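# Lift rice cooker glass lid and set it flat on counter

## Task

Remove the glass lid from the red rice cooker and lay it flat on the counter next to the cooker, then leave both hands clear of the lid and of the cooker.

## Robot and tools

Robot: two arms. left_arm carries a left hand and is mounted on the +y side; right_arm carries a right hand on the -y side. Calibrated bases: left_arm at (-0.034, +0.303, 0) m, right_arm at (-0.045, -0.369, 0) m, both facing nearly along +x. A camera stand sits behind them. Loose objects may occasionally get nudged by an outside push.

Frame: all reported positions, orientations and commanded offsets use the scene frame. Its origin is at table-top height, midway between the nominal bases; +x points out over the table, +y toward left_arm, +z up. Arm names do not match image sides.

Hand point: a spot 0.05 m in front of the palm and 0.15 m from the wrist flange along the fingers. Its +z runs along straight fingers, +y out of the palm, +x across the palm away from the thumb on the right hand (toward the thumb on the left hand). Straight fingertips reach 0.06 to 0.07 m past it. A wrist bracket on the little-finger side can collide with things. With the thumb swung in front of the palm the hand grips objects about 0.035 to 0.065 m thick, or a handle down to 0.025 m.

The 28-number row (all values in [-1, 1]): first left_arm, then right_arm, 14 numbers each: dx, dy, dz, rx, ry, rz, then little, ring, middle, index, thumb_bend, thumb_turn, force_limit, speed. The six pose numbers are an offset, not a pose: measured from that arm's Hand target as it stood when the action or move began, along scene axes; 1.0 equals 0.6 m of travel or 180 degrees; rx, ry, rz form a single rotation vector about the hand point. Within one action every row is relative to that same start, so repeating an offset in a new call moves further. Six zeros re-request the current Hand target. The six motor numbers are absolute targets: +1 open/straight, -1 closed; thumb_turn -1 puts the thumb opposite the fingers, +1 beside the palm. force_limit maps -1..+1 to about 0..10 N at the fingertip (0..15 N for the two thumb motors). speed rises from near zero at -1 to full at +0.48 and stays full above that (full travel 0.49 s). There is no keep-as-is value: resend the last eight hand numbers actually executed for that hand; if none yet this scene, send its hand_measured six values plus hand_force_limit and hand_speed.

Tools:
- execute_actions(actions, cameras): actions is a list of actions; each action is up to 15 rows, one per 1/30 s step, lasting 0.5 s; a short table repeats its final row. Images only when actions is empty or cameras requests them.
- move(target, speed, blend, blocking, cameras): target is one row or a list of up to 15 rows, all offsets from the same starting Hand targets (not chained). Straight-line paths, shared 10 s cap. speed in m/s, 0.002 to 4.3, default 0.25 (rotation up to twice that in rad/s), single value or one per target. blend in metres rounds corners of a list; 0 stops at each. blocking=false returns after about 0.5 s while the move continues. The move neither avoids obstacles nor the other arm; keep paths away from an arm's own base.
- wait(seconds 0 to 10), stop() to brake a running move, zoom_image(camera, region [x0,y0,x1,y1], at most 504 px per side) on the newest images, show_instructions(), finished_scene(scene 1 to 3).
Cameras: cam_high and cam_low 896x504, cam_left_wrist and cam_right_wrist 672x504 (fisheye); use "all" or names.

Results: end_effector_position (m) and end_effector_quat_wxyz per arm, the Hand target (last commanded pose after clipping), joint positions, velocities (may read within noise) and torques, and per hand six-value lists in motor order: hand_measured (position on the command scale), hand_stopped_by (moving, target, force, stalled, fault), hand_load_n (fingertip load, positive when pushed open; near 0 after a grip slips). move adds a line: done, off_target, moving, held or fault, plus limits=paced or limits=held.

Behaviour: the arm tracks loosely and often rests 1 to 3 cm (up to 5) short, usually low; resend the gap as an offset. Orientation per step is clipped to 40 degrees from the measured one. A blocked arm keeps pushing until commanded back past its hand point. Fingers lock on reaching target or force_limit; to tighten, raise force_limit and send a more closed target; to loosen, send a more open one.

Avoid: dropping or releasing moving parts, anything falling or being left off the table, fast contacts or pushing far past contact, arms touching or one hand closing on the other, overloading fingers (close gently at speed -0.94 or lower), long strained holds that heat motors (MOTOR HOT warns; over-temperature drops the arm). Finish with the lid flat on the counter and both hands off lid and cooker, then call finished_scene.

Each tool is called after "Call:" as a command line: name --argument value for each argument, lists and objects as JSON in quotes; but a table of rows of numbers goes row by row, as --pt "numbers of a row", without its own name.

Reference images:

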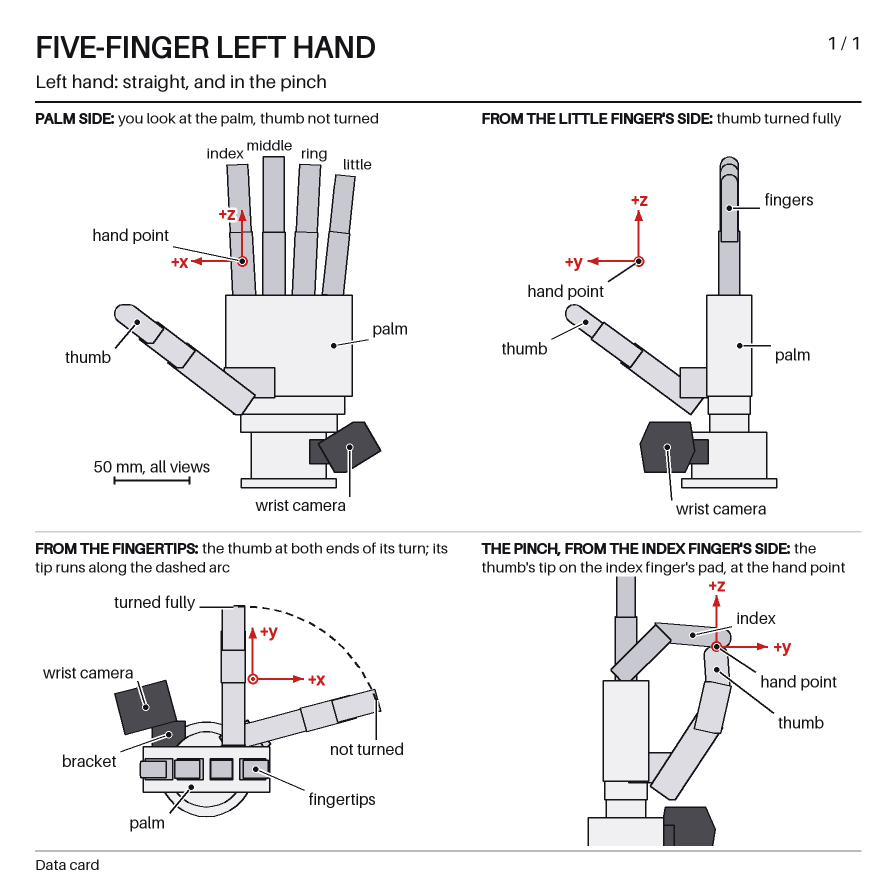

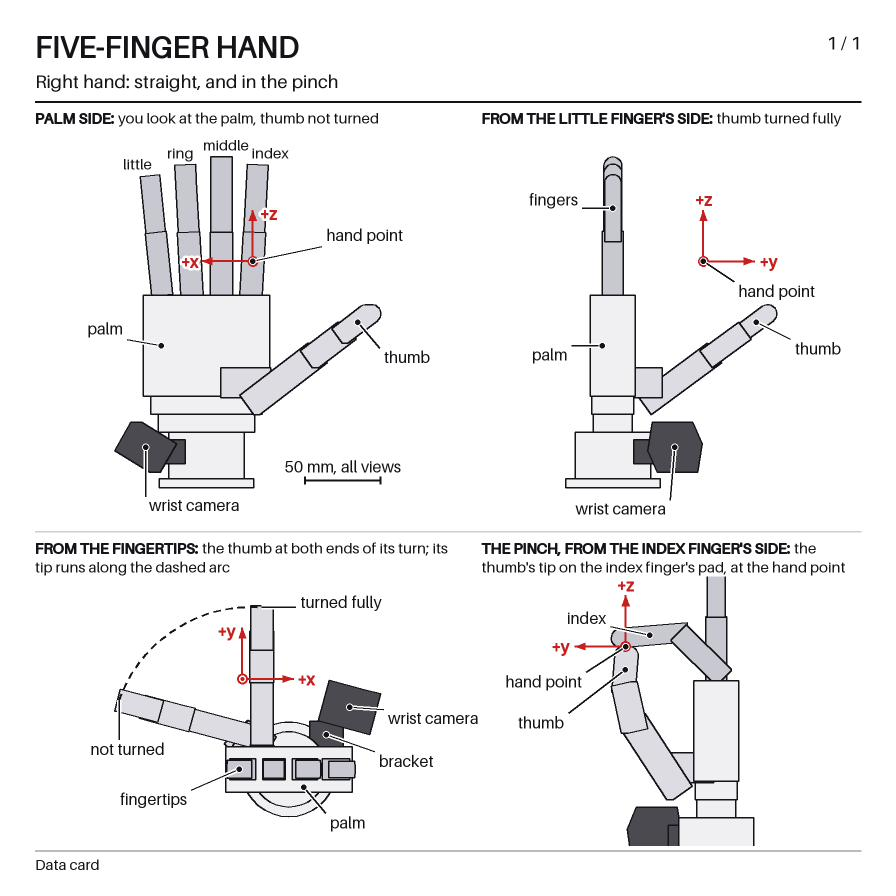

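## Session

Call:
execute_actions --actions '[]'

Scene clock: 0.00 s.
left_arm: end_effector_position=(+0.8132, -0.1242, +0.3411) hand_measured=(+1.000, +1.000, +1.000, +1.000, +1.000, +1.000) hand_load_n=(+0.0, +0.0, +0.0, +0.0, +0.0, +0.0) hand_stopped_by=(target, target, target, target, target, target) hand_force_limit=0.00 hand_speed=-0.80 end_effector_quat_wxyz=(+0.354, +0.123, +0.671, -0.640) | right_arm: end_effector_position=(+0.3392, -0.6942, +0.2370) hand_measured=(+1.000, +1.000, +1.000, +1.000, +1.000, +1.000) hand_load_n=(+0.0, +0.0, +0.0, +0.0, +0.0, +0.0) hand_stopped_by=(target, target, target, target, target, target) hand_force_limit=0.00 hand_speed=-0.80 end_effector_quat_wxyz=(+0.011, -0.003, +1.000, -0.018)
Joint positions: left_arm=[-0.243 2.457 2.635 -0.06 0.939 0.591] | right_arm=[-0.822 1.678 1.696 -1.548 0.008 0.741]
Joint velocities: within noise
Joint torques (N m): no reading
Heat: left arm: hottest waist 35 °C; right arm: hottest wrist roll 31 °C.
Hand target: left_arm +0.8152, -0.1249, +0.3438; +0.358, +0.127, +0.667, -0.641 | right_arm +0.3437, -0.6990, +0.2446; +0.018, -0.003, +1.000, -0.026

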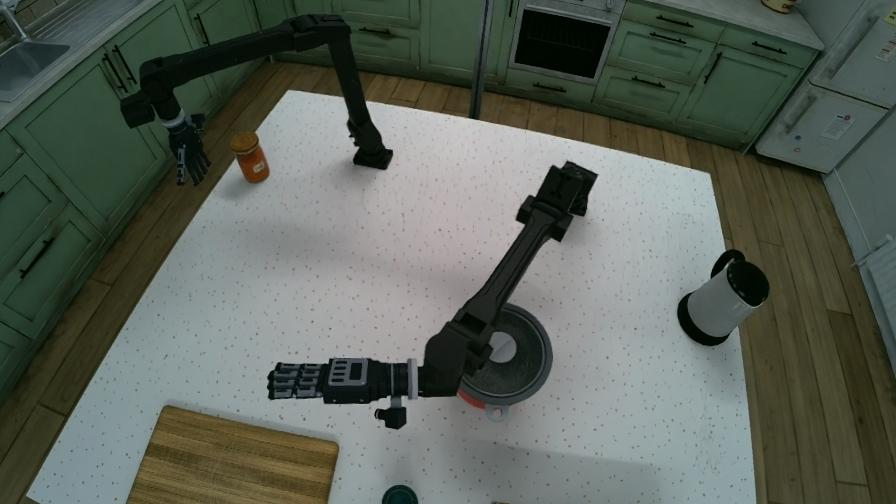

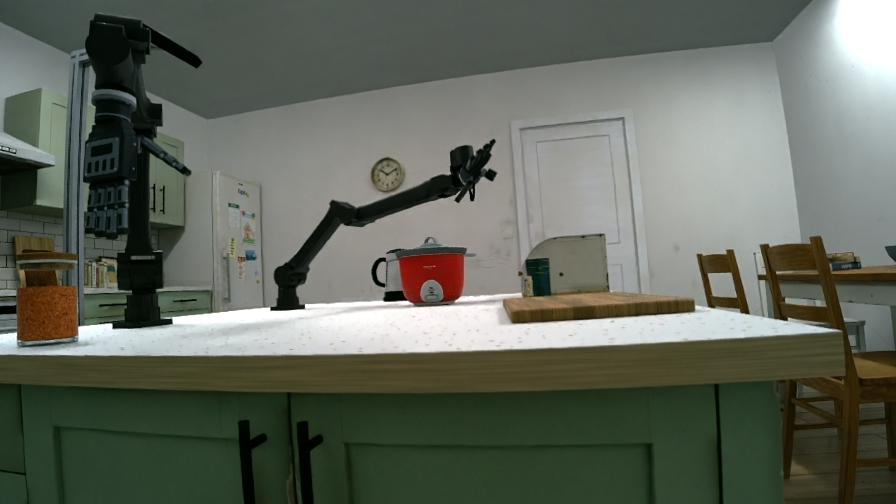

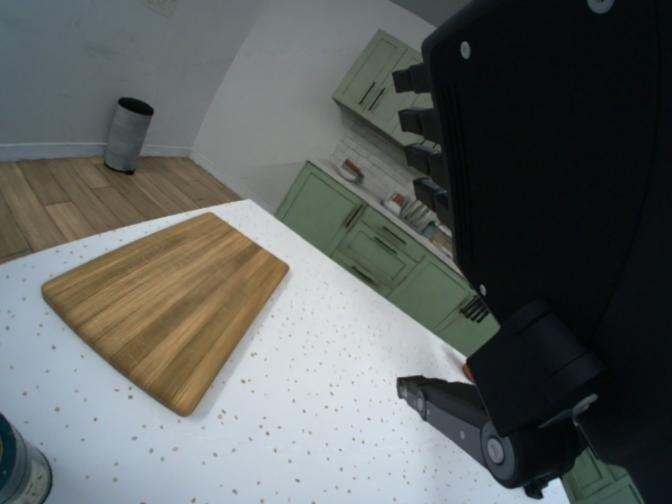

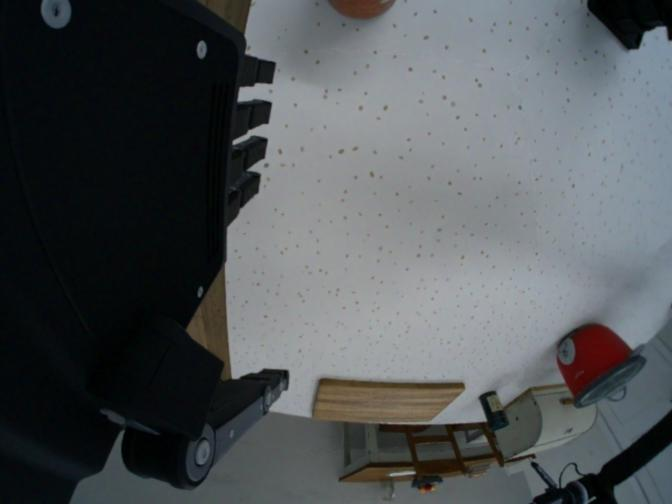

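Call:
zoom_image --camera "cam_low" --region '[350, 210, 510, 320]'

Call:
zoom_image --camera "cam_high" --region '[410, 280, 590, 440]'

Scaled by 3.150 from the camera's 896x504 image, which has a finer 1280x720 frame.

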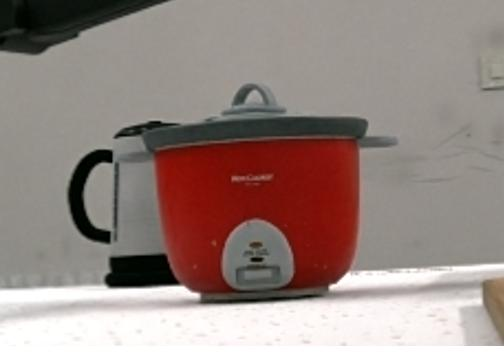

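Scaled by 2.800 from the camera's 896x504 image, which has a finer 1280x720 frame.

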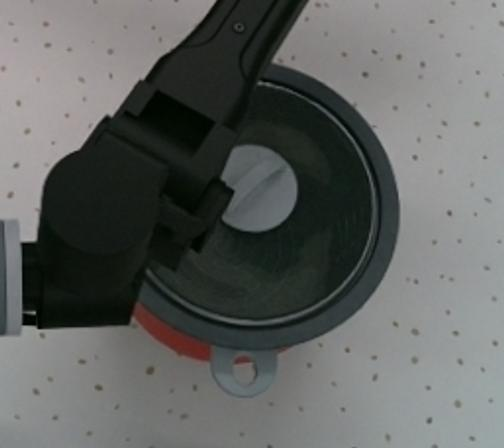

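Call:
move --pt "-0.158 0.158 0.16 0 0 0.1 1 1 1 1 1 1 0 -0.8 0.005 0.25 0.25 0 0 0.25 1 1 0.4 0.4 0.0 -1 0 0" --pt "-0.525 0.84 0.127 0 0 0.39 1 1 1 1 1 1 0 -0.8 0.01 0.583 0.292 0 0 0.517 1 1 0.4 0.4 0.0 -1 0 0" --blend '[0.05,0]' --cameras '["all"]'

Scene clock: 9.10 s.
left_arm: end_effector_position=(+0.5034, +0.3718, +0.4249) hand_measured=(+1.000, +1.000, +1.000, +1.000, +1.000, +1.000) hand_load_n=(+0.0, +0.0, -0.5, +0.0, +0.0, +0.0) hand_stopped_by=(target, target, target, target, target, target) hand_force_limit=0.00 hand_speed=-0.80 end_effector_quat_wxyz=(+0.664, -0.275, +0.614, -0.326) | right_arm: end_effector_position=(+0.3491, -0.3499, +0.3967) hand_measured=(+1.000, +1.000, +0.400, +0.400, +0.000, -1.000) hand_load_n=(+0.0, +0.0, +0.0, +0.0, +0.0, +0.0) hand_stopped_by=(target, target, target, target, target, target) hand_force_limit=0.00 hand_speed=0.00 end_effector_quat_wxyz=(-0.126, +0.707, -0.690, +0.091)
Joint positions: left_arm=[0.244 1.037 0.97 0.163 0.215 0.672] | right_arm=[-0.048 1.394 1.808 -1.68 -0.068 -0.064]
Joint torques (N m): left_arm=[0.09 -7.65 9.48 1.54 0.13 0.16] | right_arm=[1.61 -9.41 12.44 0.7 -0.07 -0.06]
Heat: left arm: hottest waist 35 °C; right arm: hottest elbow 32 °C.
Hand target: left_arm +0.5003, +0.3790, +0.4200; +0.662, -0.280, +0.619, -0.318 | right_arm +0.3499, -0.3494, +0.4196; -0.031, +0.727, -0.686, +0.005
Off the commanded pose: left_arm 0.009 m, 1 deg | right_arm 0.023 m, 15 deg.
joint sent to its limit (right arm) — joint 4 (wrist pitch), lower limit. The joint targets are off in orientation, not in position.
move: off_target (right_arm)
camera_calibration:
cam_left_wrist: T_world_to_cam=[[-0.101299, -0.841151, 0.531228, 0.140607], [-0.430418, -0.444358, -0.785676, 0.716255], [0.896928, -0.308238, -0.317033, -0.0865297], [0, 0, 0, 1]] pos_world=[0.400143, 0.409873, 0.460617]
cam_right_wrist: T_world_to_cam=[[-0.913507, -0.289741, -0.285578, 0.329704], [-0.399661, 0.770285, 0.496922, 0.206347], [0.0759978, 0.568076, -0.819459, 0.611767], [0, 0, 0, 1]] pos_world=[0.337163, -0.410947, 0.492936]

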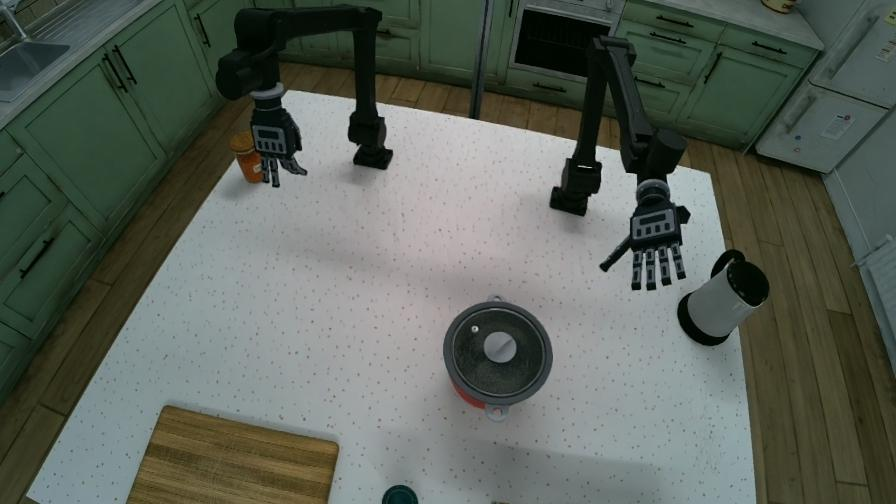

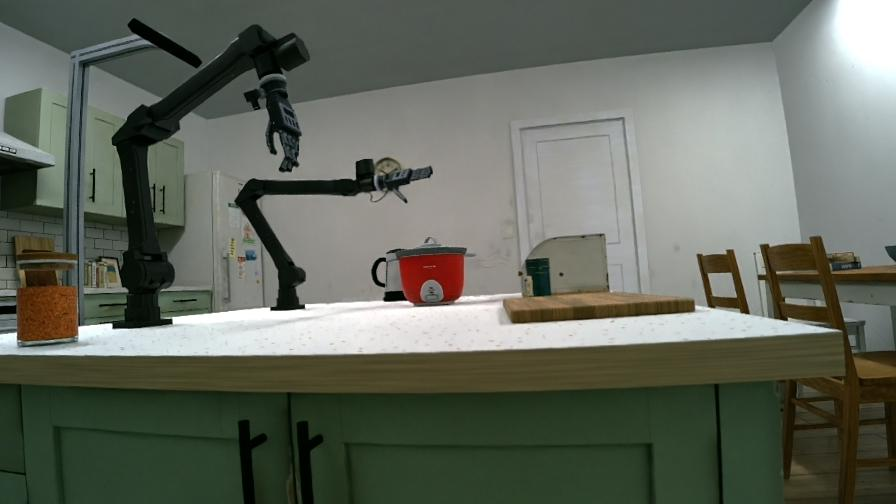

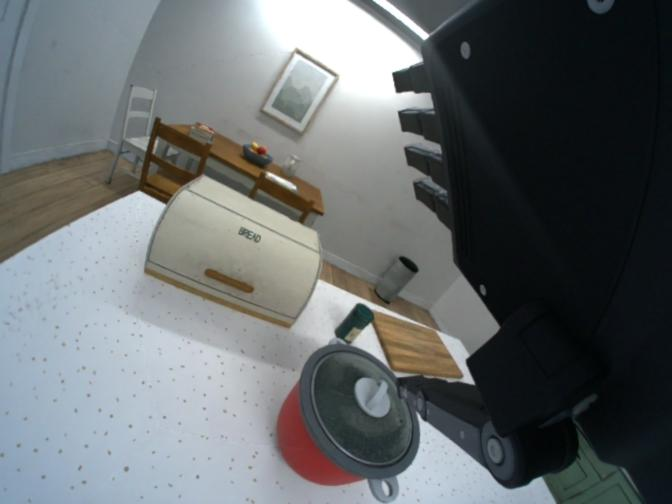

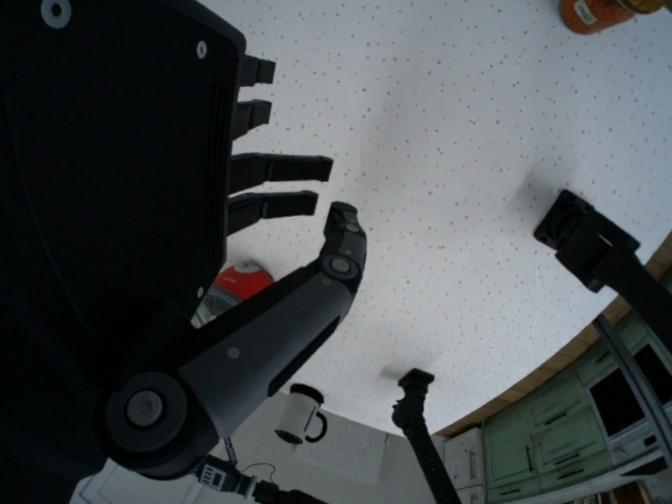

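Call:
zoom_image --camera "cam_high" --region '[430, 285, 570, 425]'

Call:
zoom_image --camera "cam_left_wrist" --region '[270, 320, 450, 504]'

Scaled by 3.600 from the camera's 896x504 image, which has a finer 1280x720 frame.

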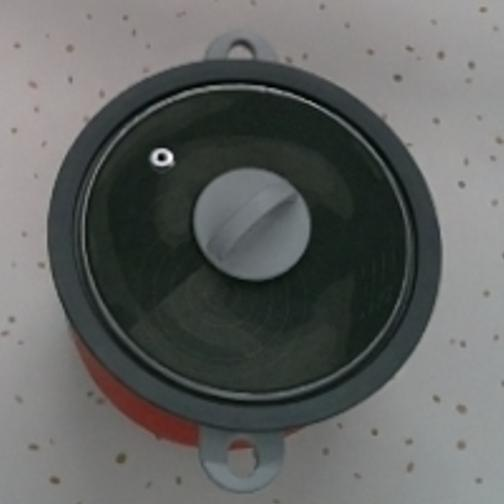

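Scaled by 2.739 from the camera's 672x504 image, which has a finer 960x720 frame.

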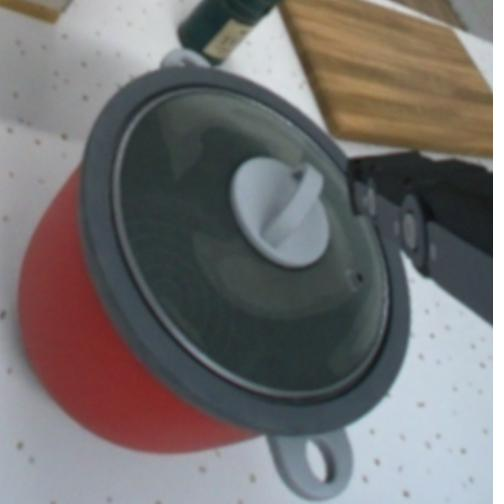

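Call:
move --pt "0 0 0 0 0 0 1 1 1 1 1 1 0 -0.8 0.167 0.332 -0.033 0.2197 -0.4429 0.2044 1 1 0.4 0.4 0.0 -1 0 0" --pt "0 0 0 0 0 0 1 1 1 1 1 1 0 -0.8 0.4435 0.839 -0.149 0.2197 -0.4429 0.2044 1 1 0.4 0.4 0.0 -1 0 0" --blend '[0.05,0]' --cameras '["all"]'

Scene clock: 15.83 s.
left_arm: end_effector_position=(+0.5034, +0.3718, +0.4249) hand_measured=(+1.000, +1.000, +1.000, +1.000, +1.000, +1.000) hand_load_n=(+0.0, +0.0, +0.0, +0.0, +0.0, +0.0) hand_stopped_by=(target, target, target, target, target, target) hand_force_limit=0.00 hand_speed=-0.80 end_effector_quat_wxyz=(+0.664, -0.275, +0.614, -0.326) | right_arm: end_effector_position=(+0.6042, +0.1475, +0.3157) hand_measured=(+1.000, +1.000, +0.400, +0.400, +0.000, -1.000) hand_load_n=(+0.0, -0.5, +0.0, +0.0, +0.0, +0.0) hand_stopped_by=(target, target, target, target, target, target) hand_force_limit=0.00 hand_speed=0.00 end_effector_quat_wxyz=(+0.660, -0.676, +0.234, -0.230)
Joint positions: left_arm=[0.244 1.037 0.97 0.163 0.215 0.672] | right_arm=[0.563 1.895 1.669 0.2 -0.342 -0.011]
Joint torques (N m): left_arm=[0.09 -7.65 9.46 1.54 0.14 0.16] | right_arm=[1.32 -15.38 14.52 1.58 0 0.17]
Heat: left arm: hottest waist 35 °C; right arm: hottest elbow 33 °C.
Hand target: left_arm +0.5003, +0.3790, +0.4200; +0.662, -0.280, +0.619, -0.318 | right_arm +0.6157, +0.1541, +0.3305; +0.667, -0.668, +0.233, -0.233
Off the commanded pose: left_arm 0.009 m, 1 deg | right_arm 0.020 m, 1 deg.
move: off_target (right_arm)
camera_calibration:
cam_left_wrist: T_world_to_cam=[[-0.101299, -0.841151, 0.531228, 0.140607], [-0.430418, -0.444358, -0.785676, 0.716255], [0.896928, -0.308238, -0.317033, -0.0865297], [0, 0, 0, 1]] pos_world=[0.400143, 0.409873, 0.460617]
cam_right_wrist: T_world_to_cam=[[0.190695, -0.205156, -0.959972, 0.216936], [-0.976591, 0.0594976, -0.206711, 0.640981], [0.0995241, 0.976919, -0.189007, -0.0302143], [0, 0, 0, 1]] pos_world=[0.587615, 0.0358858, 0.33504]

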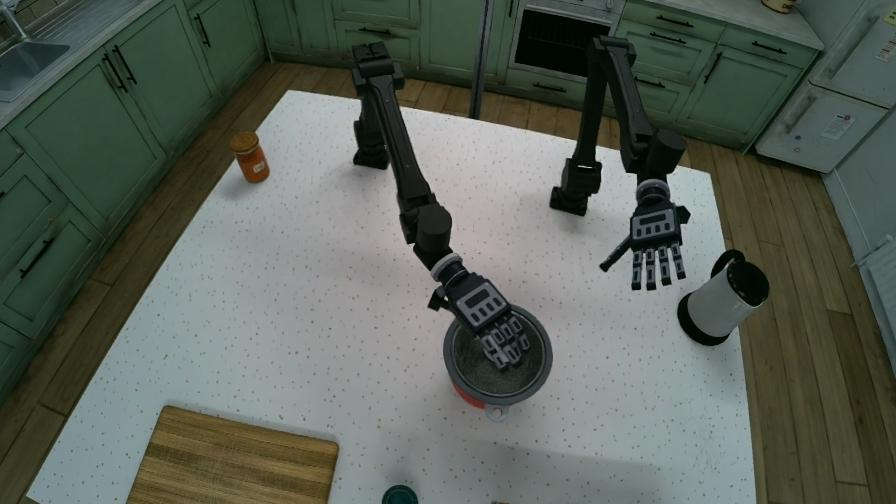

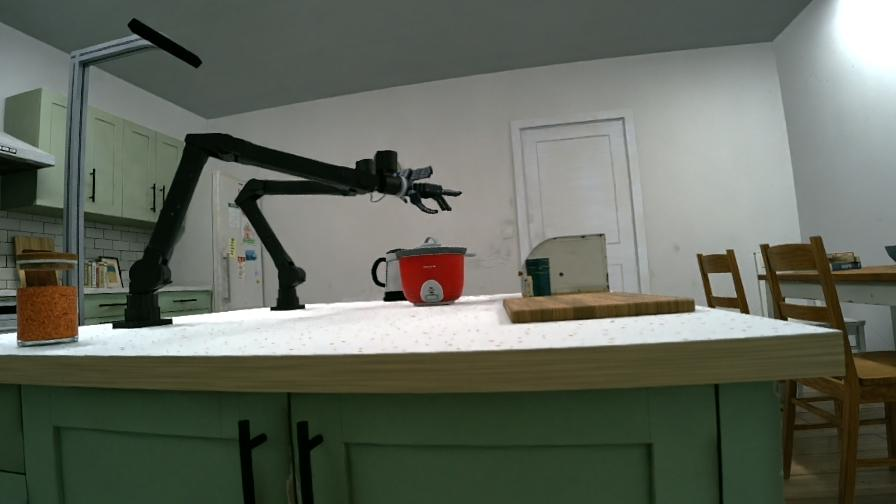

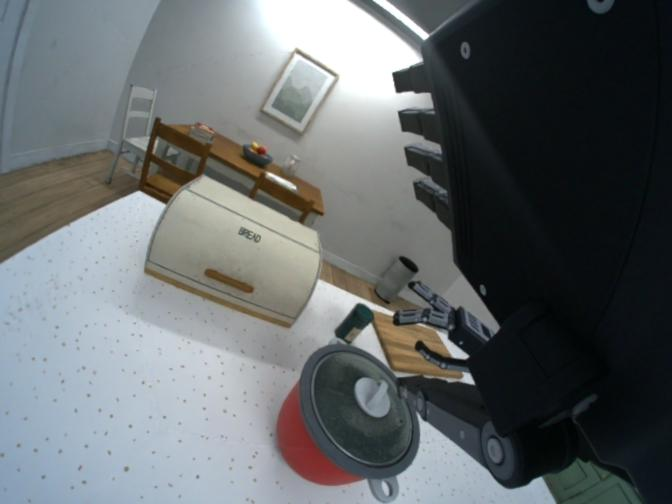

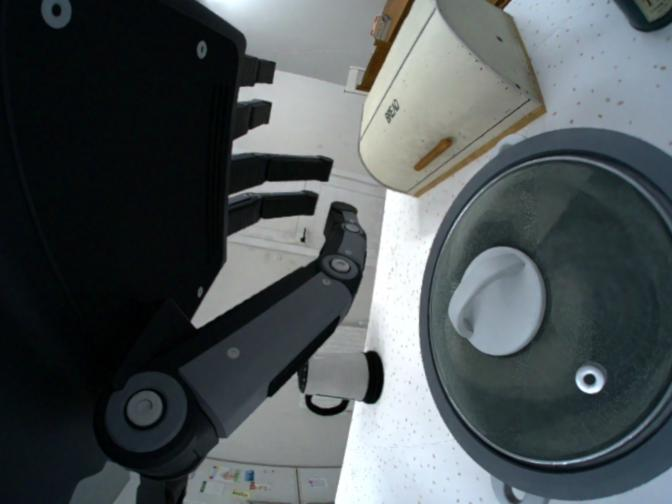

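Call:
move --target '[0,0,0,0,0,0,1,1,1,1,1,1,0,-0.8, -0.0237,0.0075,-0.0758,0,0,0,1,1,0.4,0.4,0.0,-1,0,0]' --speed 0.15 --cameras '["all"]'

Scene clock: 17.37 s.
left_arm: end_effector_position=(+0.5034, +0.3718, +0.4249) hand_measured=(+1.000, +1.000, +1.000, +1.000, +1.000, +1.000) hand_load_n=(+0.0, +0.0, +0.0, +0.0, +0.0, +0.0) hand_stopped_by=(target, target, target, target, target, target) hand_force_limit=0.00 hand_speed=-0.80 end_effector_quat_wxyz=(+0.664, -0.275, +0.614, -0.326) | right_arm: end_effector_position=(+0.6005, +0.1525, +0.2934) hand_measured=(+1.000, +1.000, +0.400, +0.400, +0.000, -1.000) hand_load_n=(+0.0, +0.0, +0.0, +0.0, +0.5, +0.0) hand_stopped_by=(target, target, target, target, target, target) hand_force_limit=0.00 hand_speed=0.00 end_effector_quat_wxyz=(+0.665, -0.669, +0.231, -0.237)
Joint positions: left_arm=[0.244 1.037 0.97 0.163 0.215 0.672] | right_arm=[0.574 1.908 1.614 0.291 -0.325 -0.011]
Joint torques (N m): left_arm=[0.09 -7.65 9.47 1.54 0.14 0.16] | right_arm=[1.73 -15.68 10.26 2.5 0.02 0.16]
Heat: left arm: hottest waist 35 °C; right arm: hottest elbow 33 °C.
Hand target: left_arm +0.5003, +0.3790, +0.4200; +0.662, -0.280, +0.619, -0.318 | right_arm +0.6015, +0.1587, +0.2846; +0.667, -0.668, +0.233, -0.233
Off the commanded pose: left_arm 0.009 m, 1 deg | right_arm 0.010 m, 1 deg.
move: done
camera_calibration:
cam_left_wrist: T_world_to_cam=[[-0.101299, -0.841151, 0.531228, 0.140607], [-0.430418, -0.444358, -0.785676, 0.716255], [0.896928, -0.308238, -0.317033, -0.0865297], [0, 0, 0, 1]] pos_world=[0.400143, 0.409873, 0.460617]
cam_right_wrist: T_world_to_cam=[[0.207524, -0.195156, -0.958566, 0.185236], [-0.972154, 0.0678991, -0.22429, 0.633798], [0.108857, 0.978419, -0.175631, -0.0487133], [0, 0, 0, 1]] pos_world=[0.583012, 0.0407775, 0.311159]

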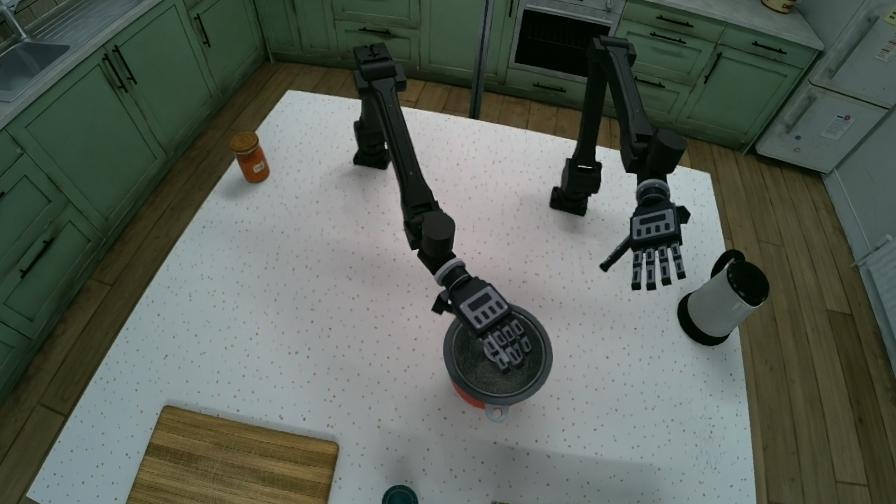

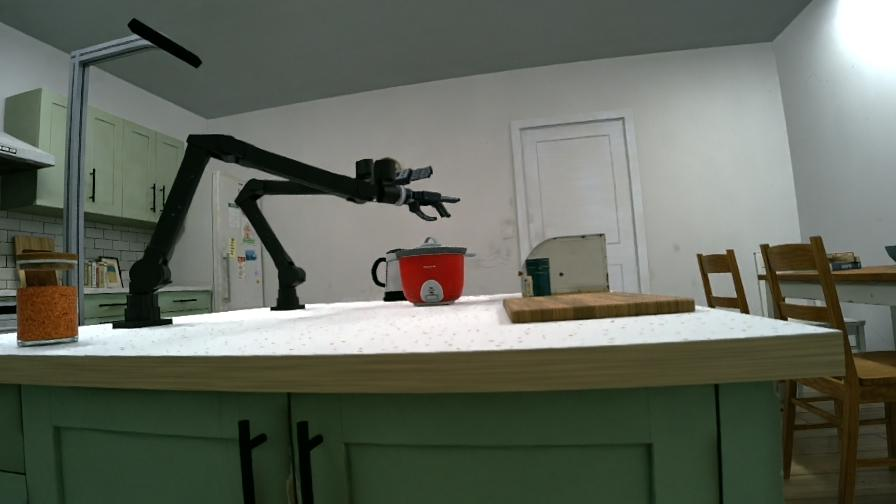

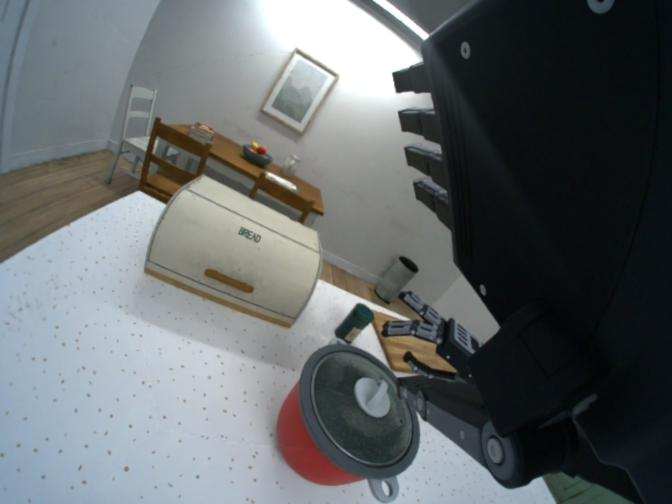

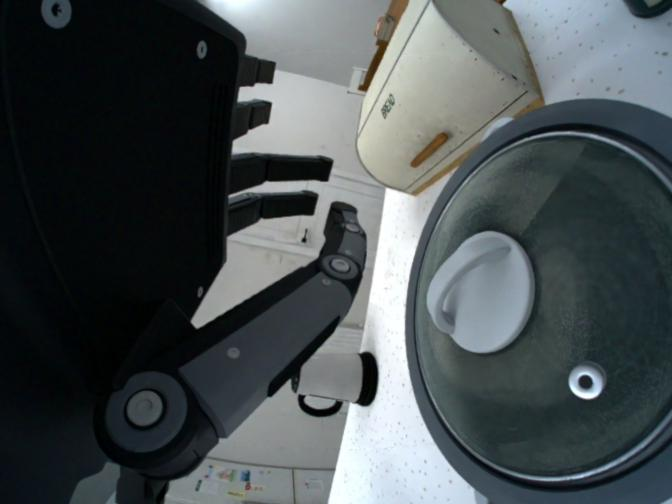

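Call:
zoom_image --camera "cam_right_wrist" --region '[290, 140, 550, 380]'

Scaled by 1.938 from the camera's 672x504 image, which has a finer 960x720 frame.

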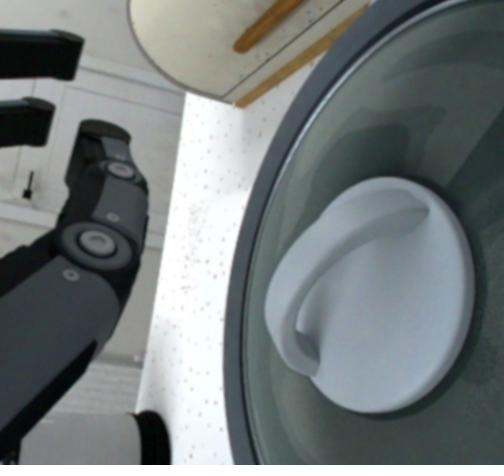

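Call:
zoom_image --camera "cam_low" --region '[380, 160, 490, 270]'

Call:
zoom_image --camera "cam_high" --region '[440, 265, 570, 395]'

Scaled by 4.582 from the camera's 896x504 image, which has a finer 1280x720 frame.

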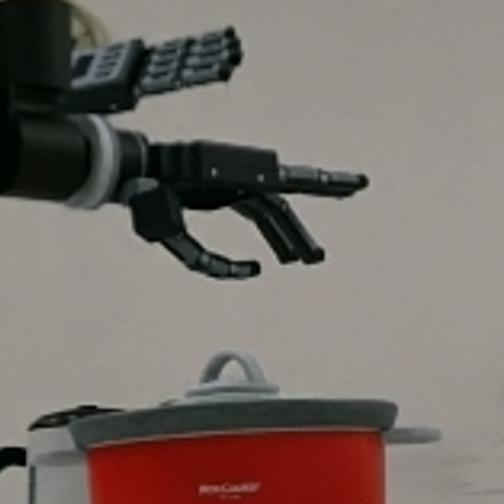

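Scaled by 3.877 from the camera's 896x504 image, which has a finer 1280x720 frame.

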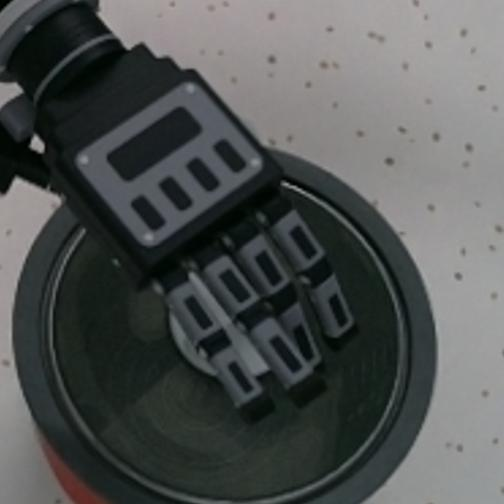

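Call:
move --target '[0,0,0,0,0,0,1,1,1,1,1,1,0,-0.8, -0.0425,-0.0113,-0.0633,0,0,0,1,1,0.4,0.4,0.0,-1,0,0]' --speed 0.1 --cameras '["cam_low","cam_right_wrist"]'

Call:
zoom_image --camera "cam_right_wrist" --region '[290, 140, 550, 380]'

Call:
zoom_image --camera "cam_low" --region '[380, 160, 490, 270]'

Scene clock: 19.77 s.
left_arm: end_effector_position=(+0.5034, +0.3718, +0.4249) hand_measured=(+1.000, +1.000, +1.000, +1.000, +1.000, +1.000) hand_load_n=(+0.0, +0.0, +0.0, +0.0, +0.0, +0.0) hand_stopped_by=(target, target, target, target, target, target) hand_force_limit=0.00 hand_speed=-0.80 end_effector_quat_wxyz=(+0.664, -0.275, +0.614, -0.326) | right_arm: end_effector_position=(+0.5795, +0.1469, +0.2371) hand_measured=(+1.000, +1.000, +0.400, +0.400, +0.000, -1.000) hand_load_n=(+0.0, +0.0, +0.0, +0.0, +0.5, +0.0) hand_stopped_by=(target, target, target, target, target, target) hand_force_limit=0.00 hand_speed=0.00 end_effector_quat_wxyz=(+0.659, -0.675, +0.236, -0.233)
Joint positions: left_arm=[0.244 1.037 0.97 0.163 0.215 0.672] | right_arm=[0.585 1.908 1.471 0.411 -0.313 -0.011]
Joint torques (N m): left_arm=[0.09 -7.59 9.47 1.54 0.14 0.16] | right_arm=[1.85 -17.08 9.61 2.48 0.02 0.15]
Heat: left arm: hottest waist 35 °C; right arm: hottest elbow 34 °C.
Hand target: left_arm +0.5003, +0.3790, +0.4200; +0.662, -0.280, +0.619, -0.318 | right_arm +0.5761, +0.1518, +0.2467; +0.667, -0.668, +0.233, -0.233
Off the commanded pose: left_arm 0.009 m, 1 deg | right_arm 0.011 m, 1 deg.
move: off_target (right_arm)
camera_calibration:
cam_right_wrist: T_world_to_cam=[[0.189268, -0.207387, -0.959775, 0.147166], [-0.976088, 0.0666854, -0.206894, 0.599399], [0.10691, 0.975983, -0.189807, -0.0459379], [0, 0, 0, 1]] pos_world=[0.562124, 0.0353838, 0.256539]
Images, in order (width x height): cam_low 896x504, cam_right_wrist 672x504.

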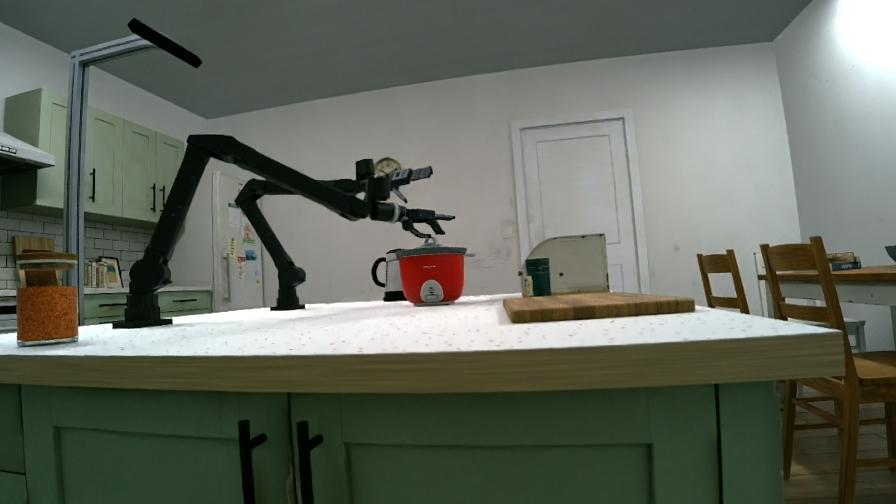

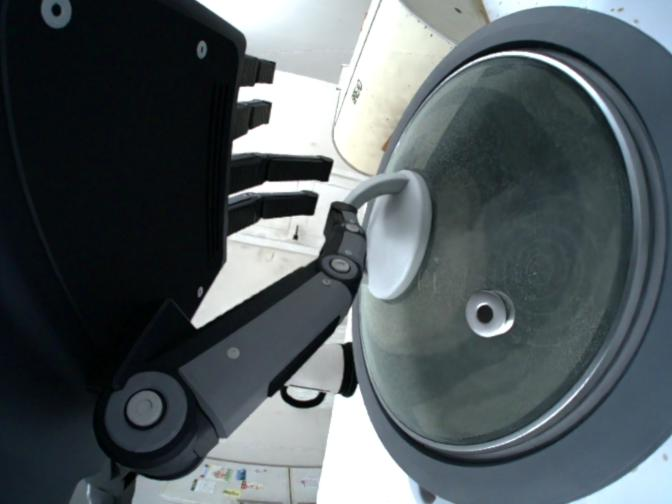

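Scaled by 1.938 from the camera's 672x504 image, which has a finer 960x720 frame.

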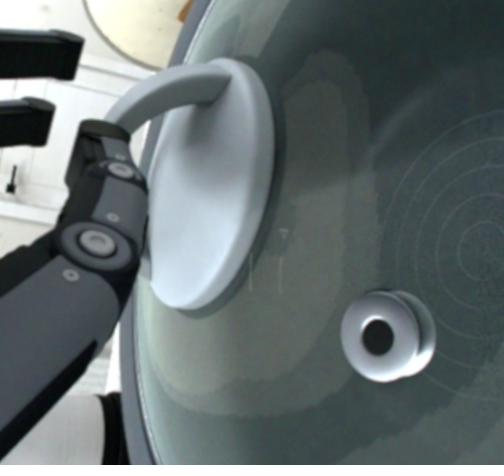

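Scaled by 4.582 from the camera's 896x504 image, which has a finer 1280x720 frame.

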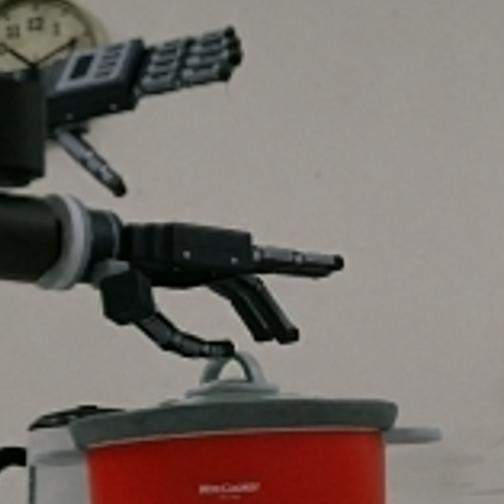

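Call:
move --target '[0,0,0,0,0,0,1,1,1,1,1,1,0,-0.8, -0.0057,0.0045,-0.0217,0,0,0,1,1,0.4,0.4,0.0,-1,0,0]' --speed 0.05 --cameras '["cam_high","cam_low","cam_right_wrist"]'

Call:
zoom_image --camera "cam_right_wrist" --region '[290, 100, 490, 300]'

Call:
zoom_image --camera "cam_low" --region '[390, 190, 480, 280]'

Scene clock: 21.13 s.
left_arm: end_effector_position=(+0.5034, +0.3718, +0.4249) hand_measured=(+1.000, +1.000, +1.000, +1.000, +1.000, +1.000) hand_load_n=(+0.0, +0.0, +0.0, +0.0, +0.0, +0.0) hand_stopped_by=(target, target, target, target, target, target) hand_force_limit=0.00 hand_speed=-0.80 end_effector_quat_wxyz=(+0.664, -0.275, +0.614, -0.326) | right_arm: end_effector_position=(+0.5754, +0.1493, +0.2340) hand_measured=(+1.000, +1.000, +0.400, +0.400, +0.000, -1.000) hand_load_n=(+0.0, +0.0, +0.0, +0.0, +0.0, +0.0) hand_stopped_by=(target, target, target, target, target, target) hand_force_limit=0.00 hand_speed=0.00 end_effector_quat_wxyz=(+0.662, -0.672, +0.234, -0.236)
Joint positions: left_arm=[0.244 1.037 0.97 0.163 0.215 0.672] | right_arm=[0.592 1.908 1.453 0.442 -0.305 -0.011]
Joint torques (N m): left_arm=[0.09 -7.65 9.46 1.52 0.14 0.16] | right_arm=[2.2 -15.85 9.31 2.5 0.04 0.15]
Heat: left arm: hottest waist 35 °C; right arm: hottest elbow 34 °C.
Hand target: left_arm +0.5003, +0.3790, +0.4200; +0.662, -0.280, +0.619, -0.318 | right_arm +0.5726, +0.1546, +0.2336; +0.667, -0.668, +0.233, -0.233
Off the commanded pose: left_arm 0.009 m, 1 deg | right_arm 0.006 m, 1 deg.
move: done
camera_calibration:
cam_right_wrist: T_world_to_cam=[[0.1996, -0.200675, -0.959109, 0.138369], [-0.973763, 0.0685576, -0.216994, 0.595282], [0.109299, 0.977256, -0.181725, -0.0519044], [0, 0, 0, 1]] pos_world=[0.557718, 0.0376799, 0.252451]
Images, in order (width x height): cam_high 896x504, cam_low 896x504, cam_right_wrist 672x504.

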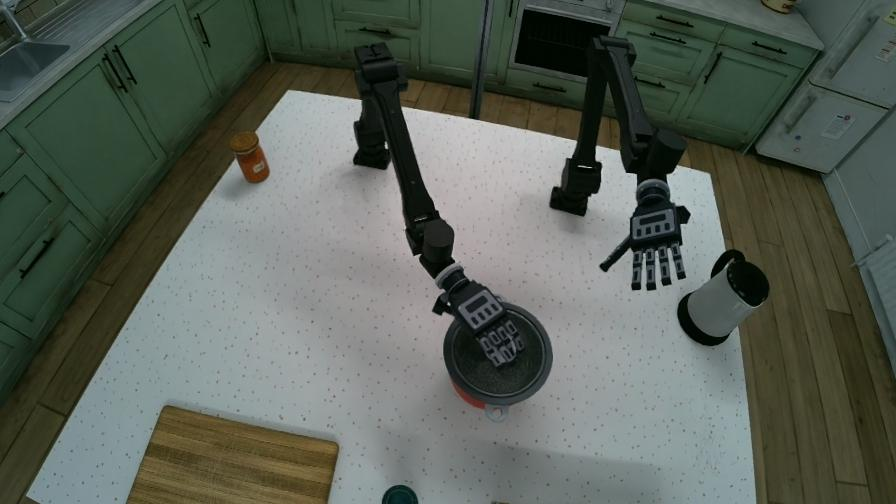

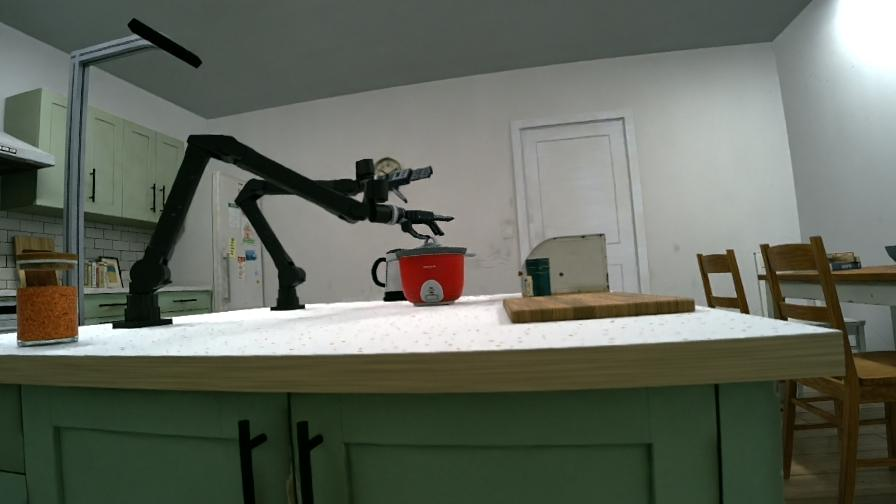

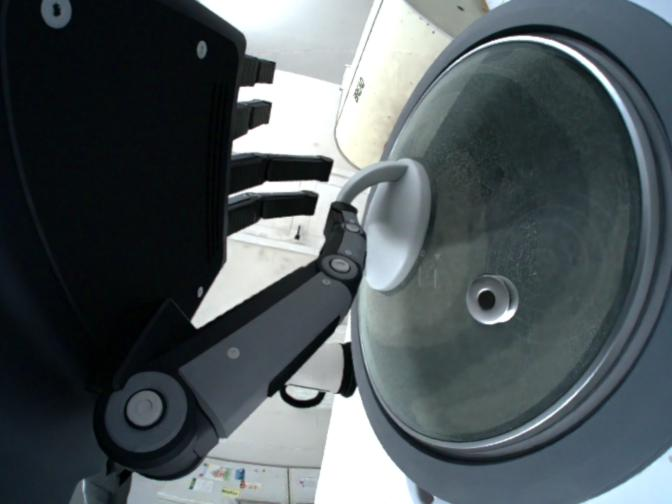

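Scaled by 2.520 from the camera's 672x504 image, which has a finer 960x720 frame.

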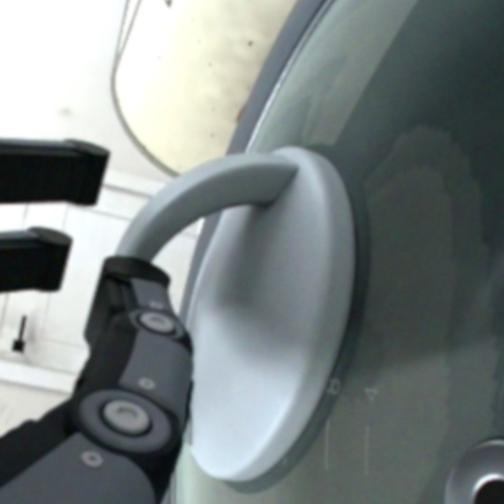

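Scaled by 5.600 from the camera's 896x504 image, which has a finer 1280x720 frame.

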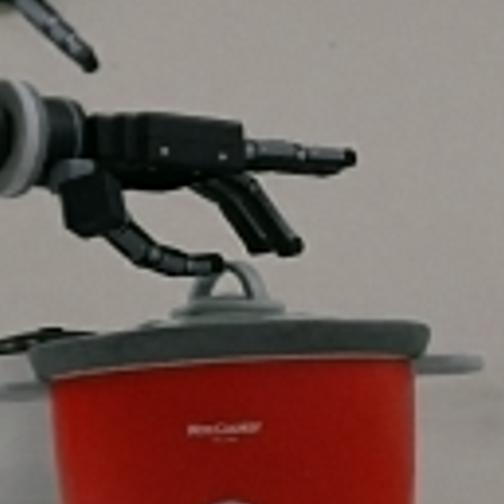

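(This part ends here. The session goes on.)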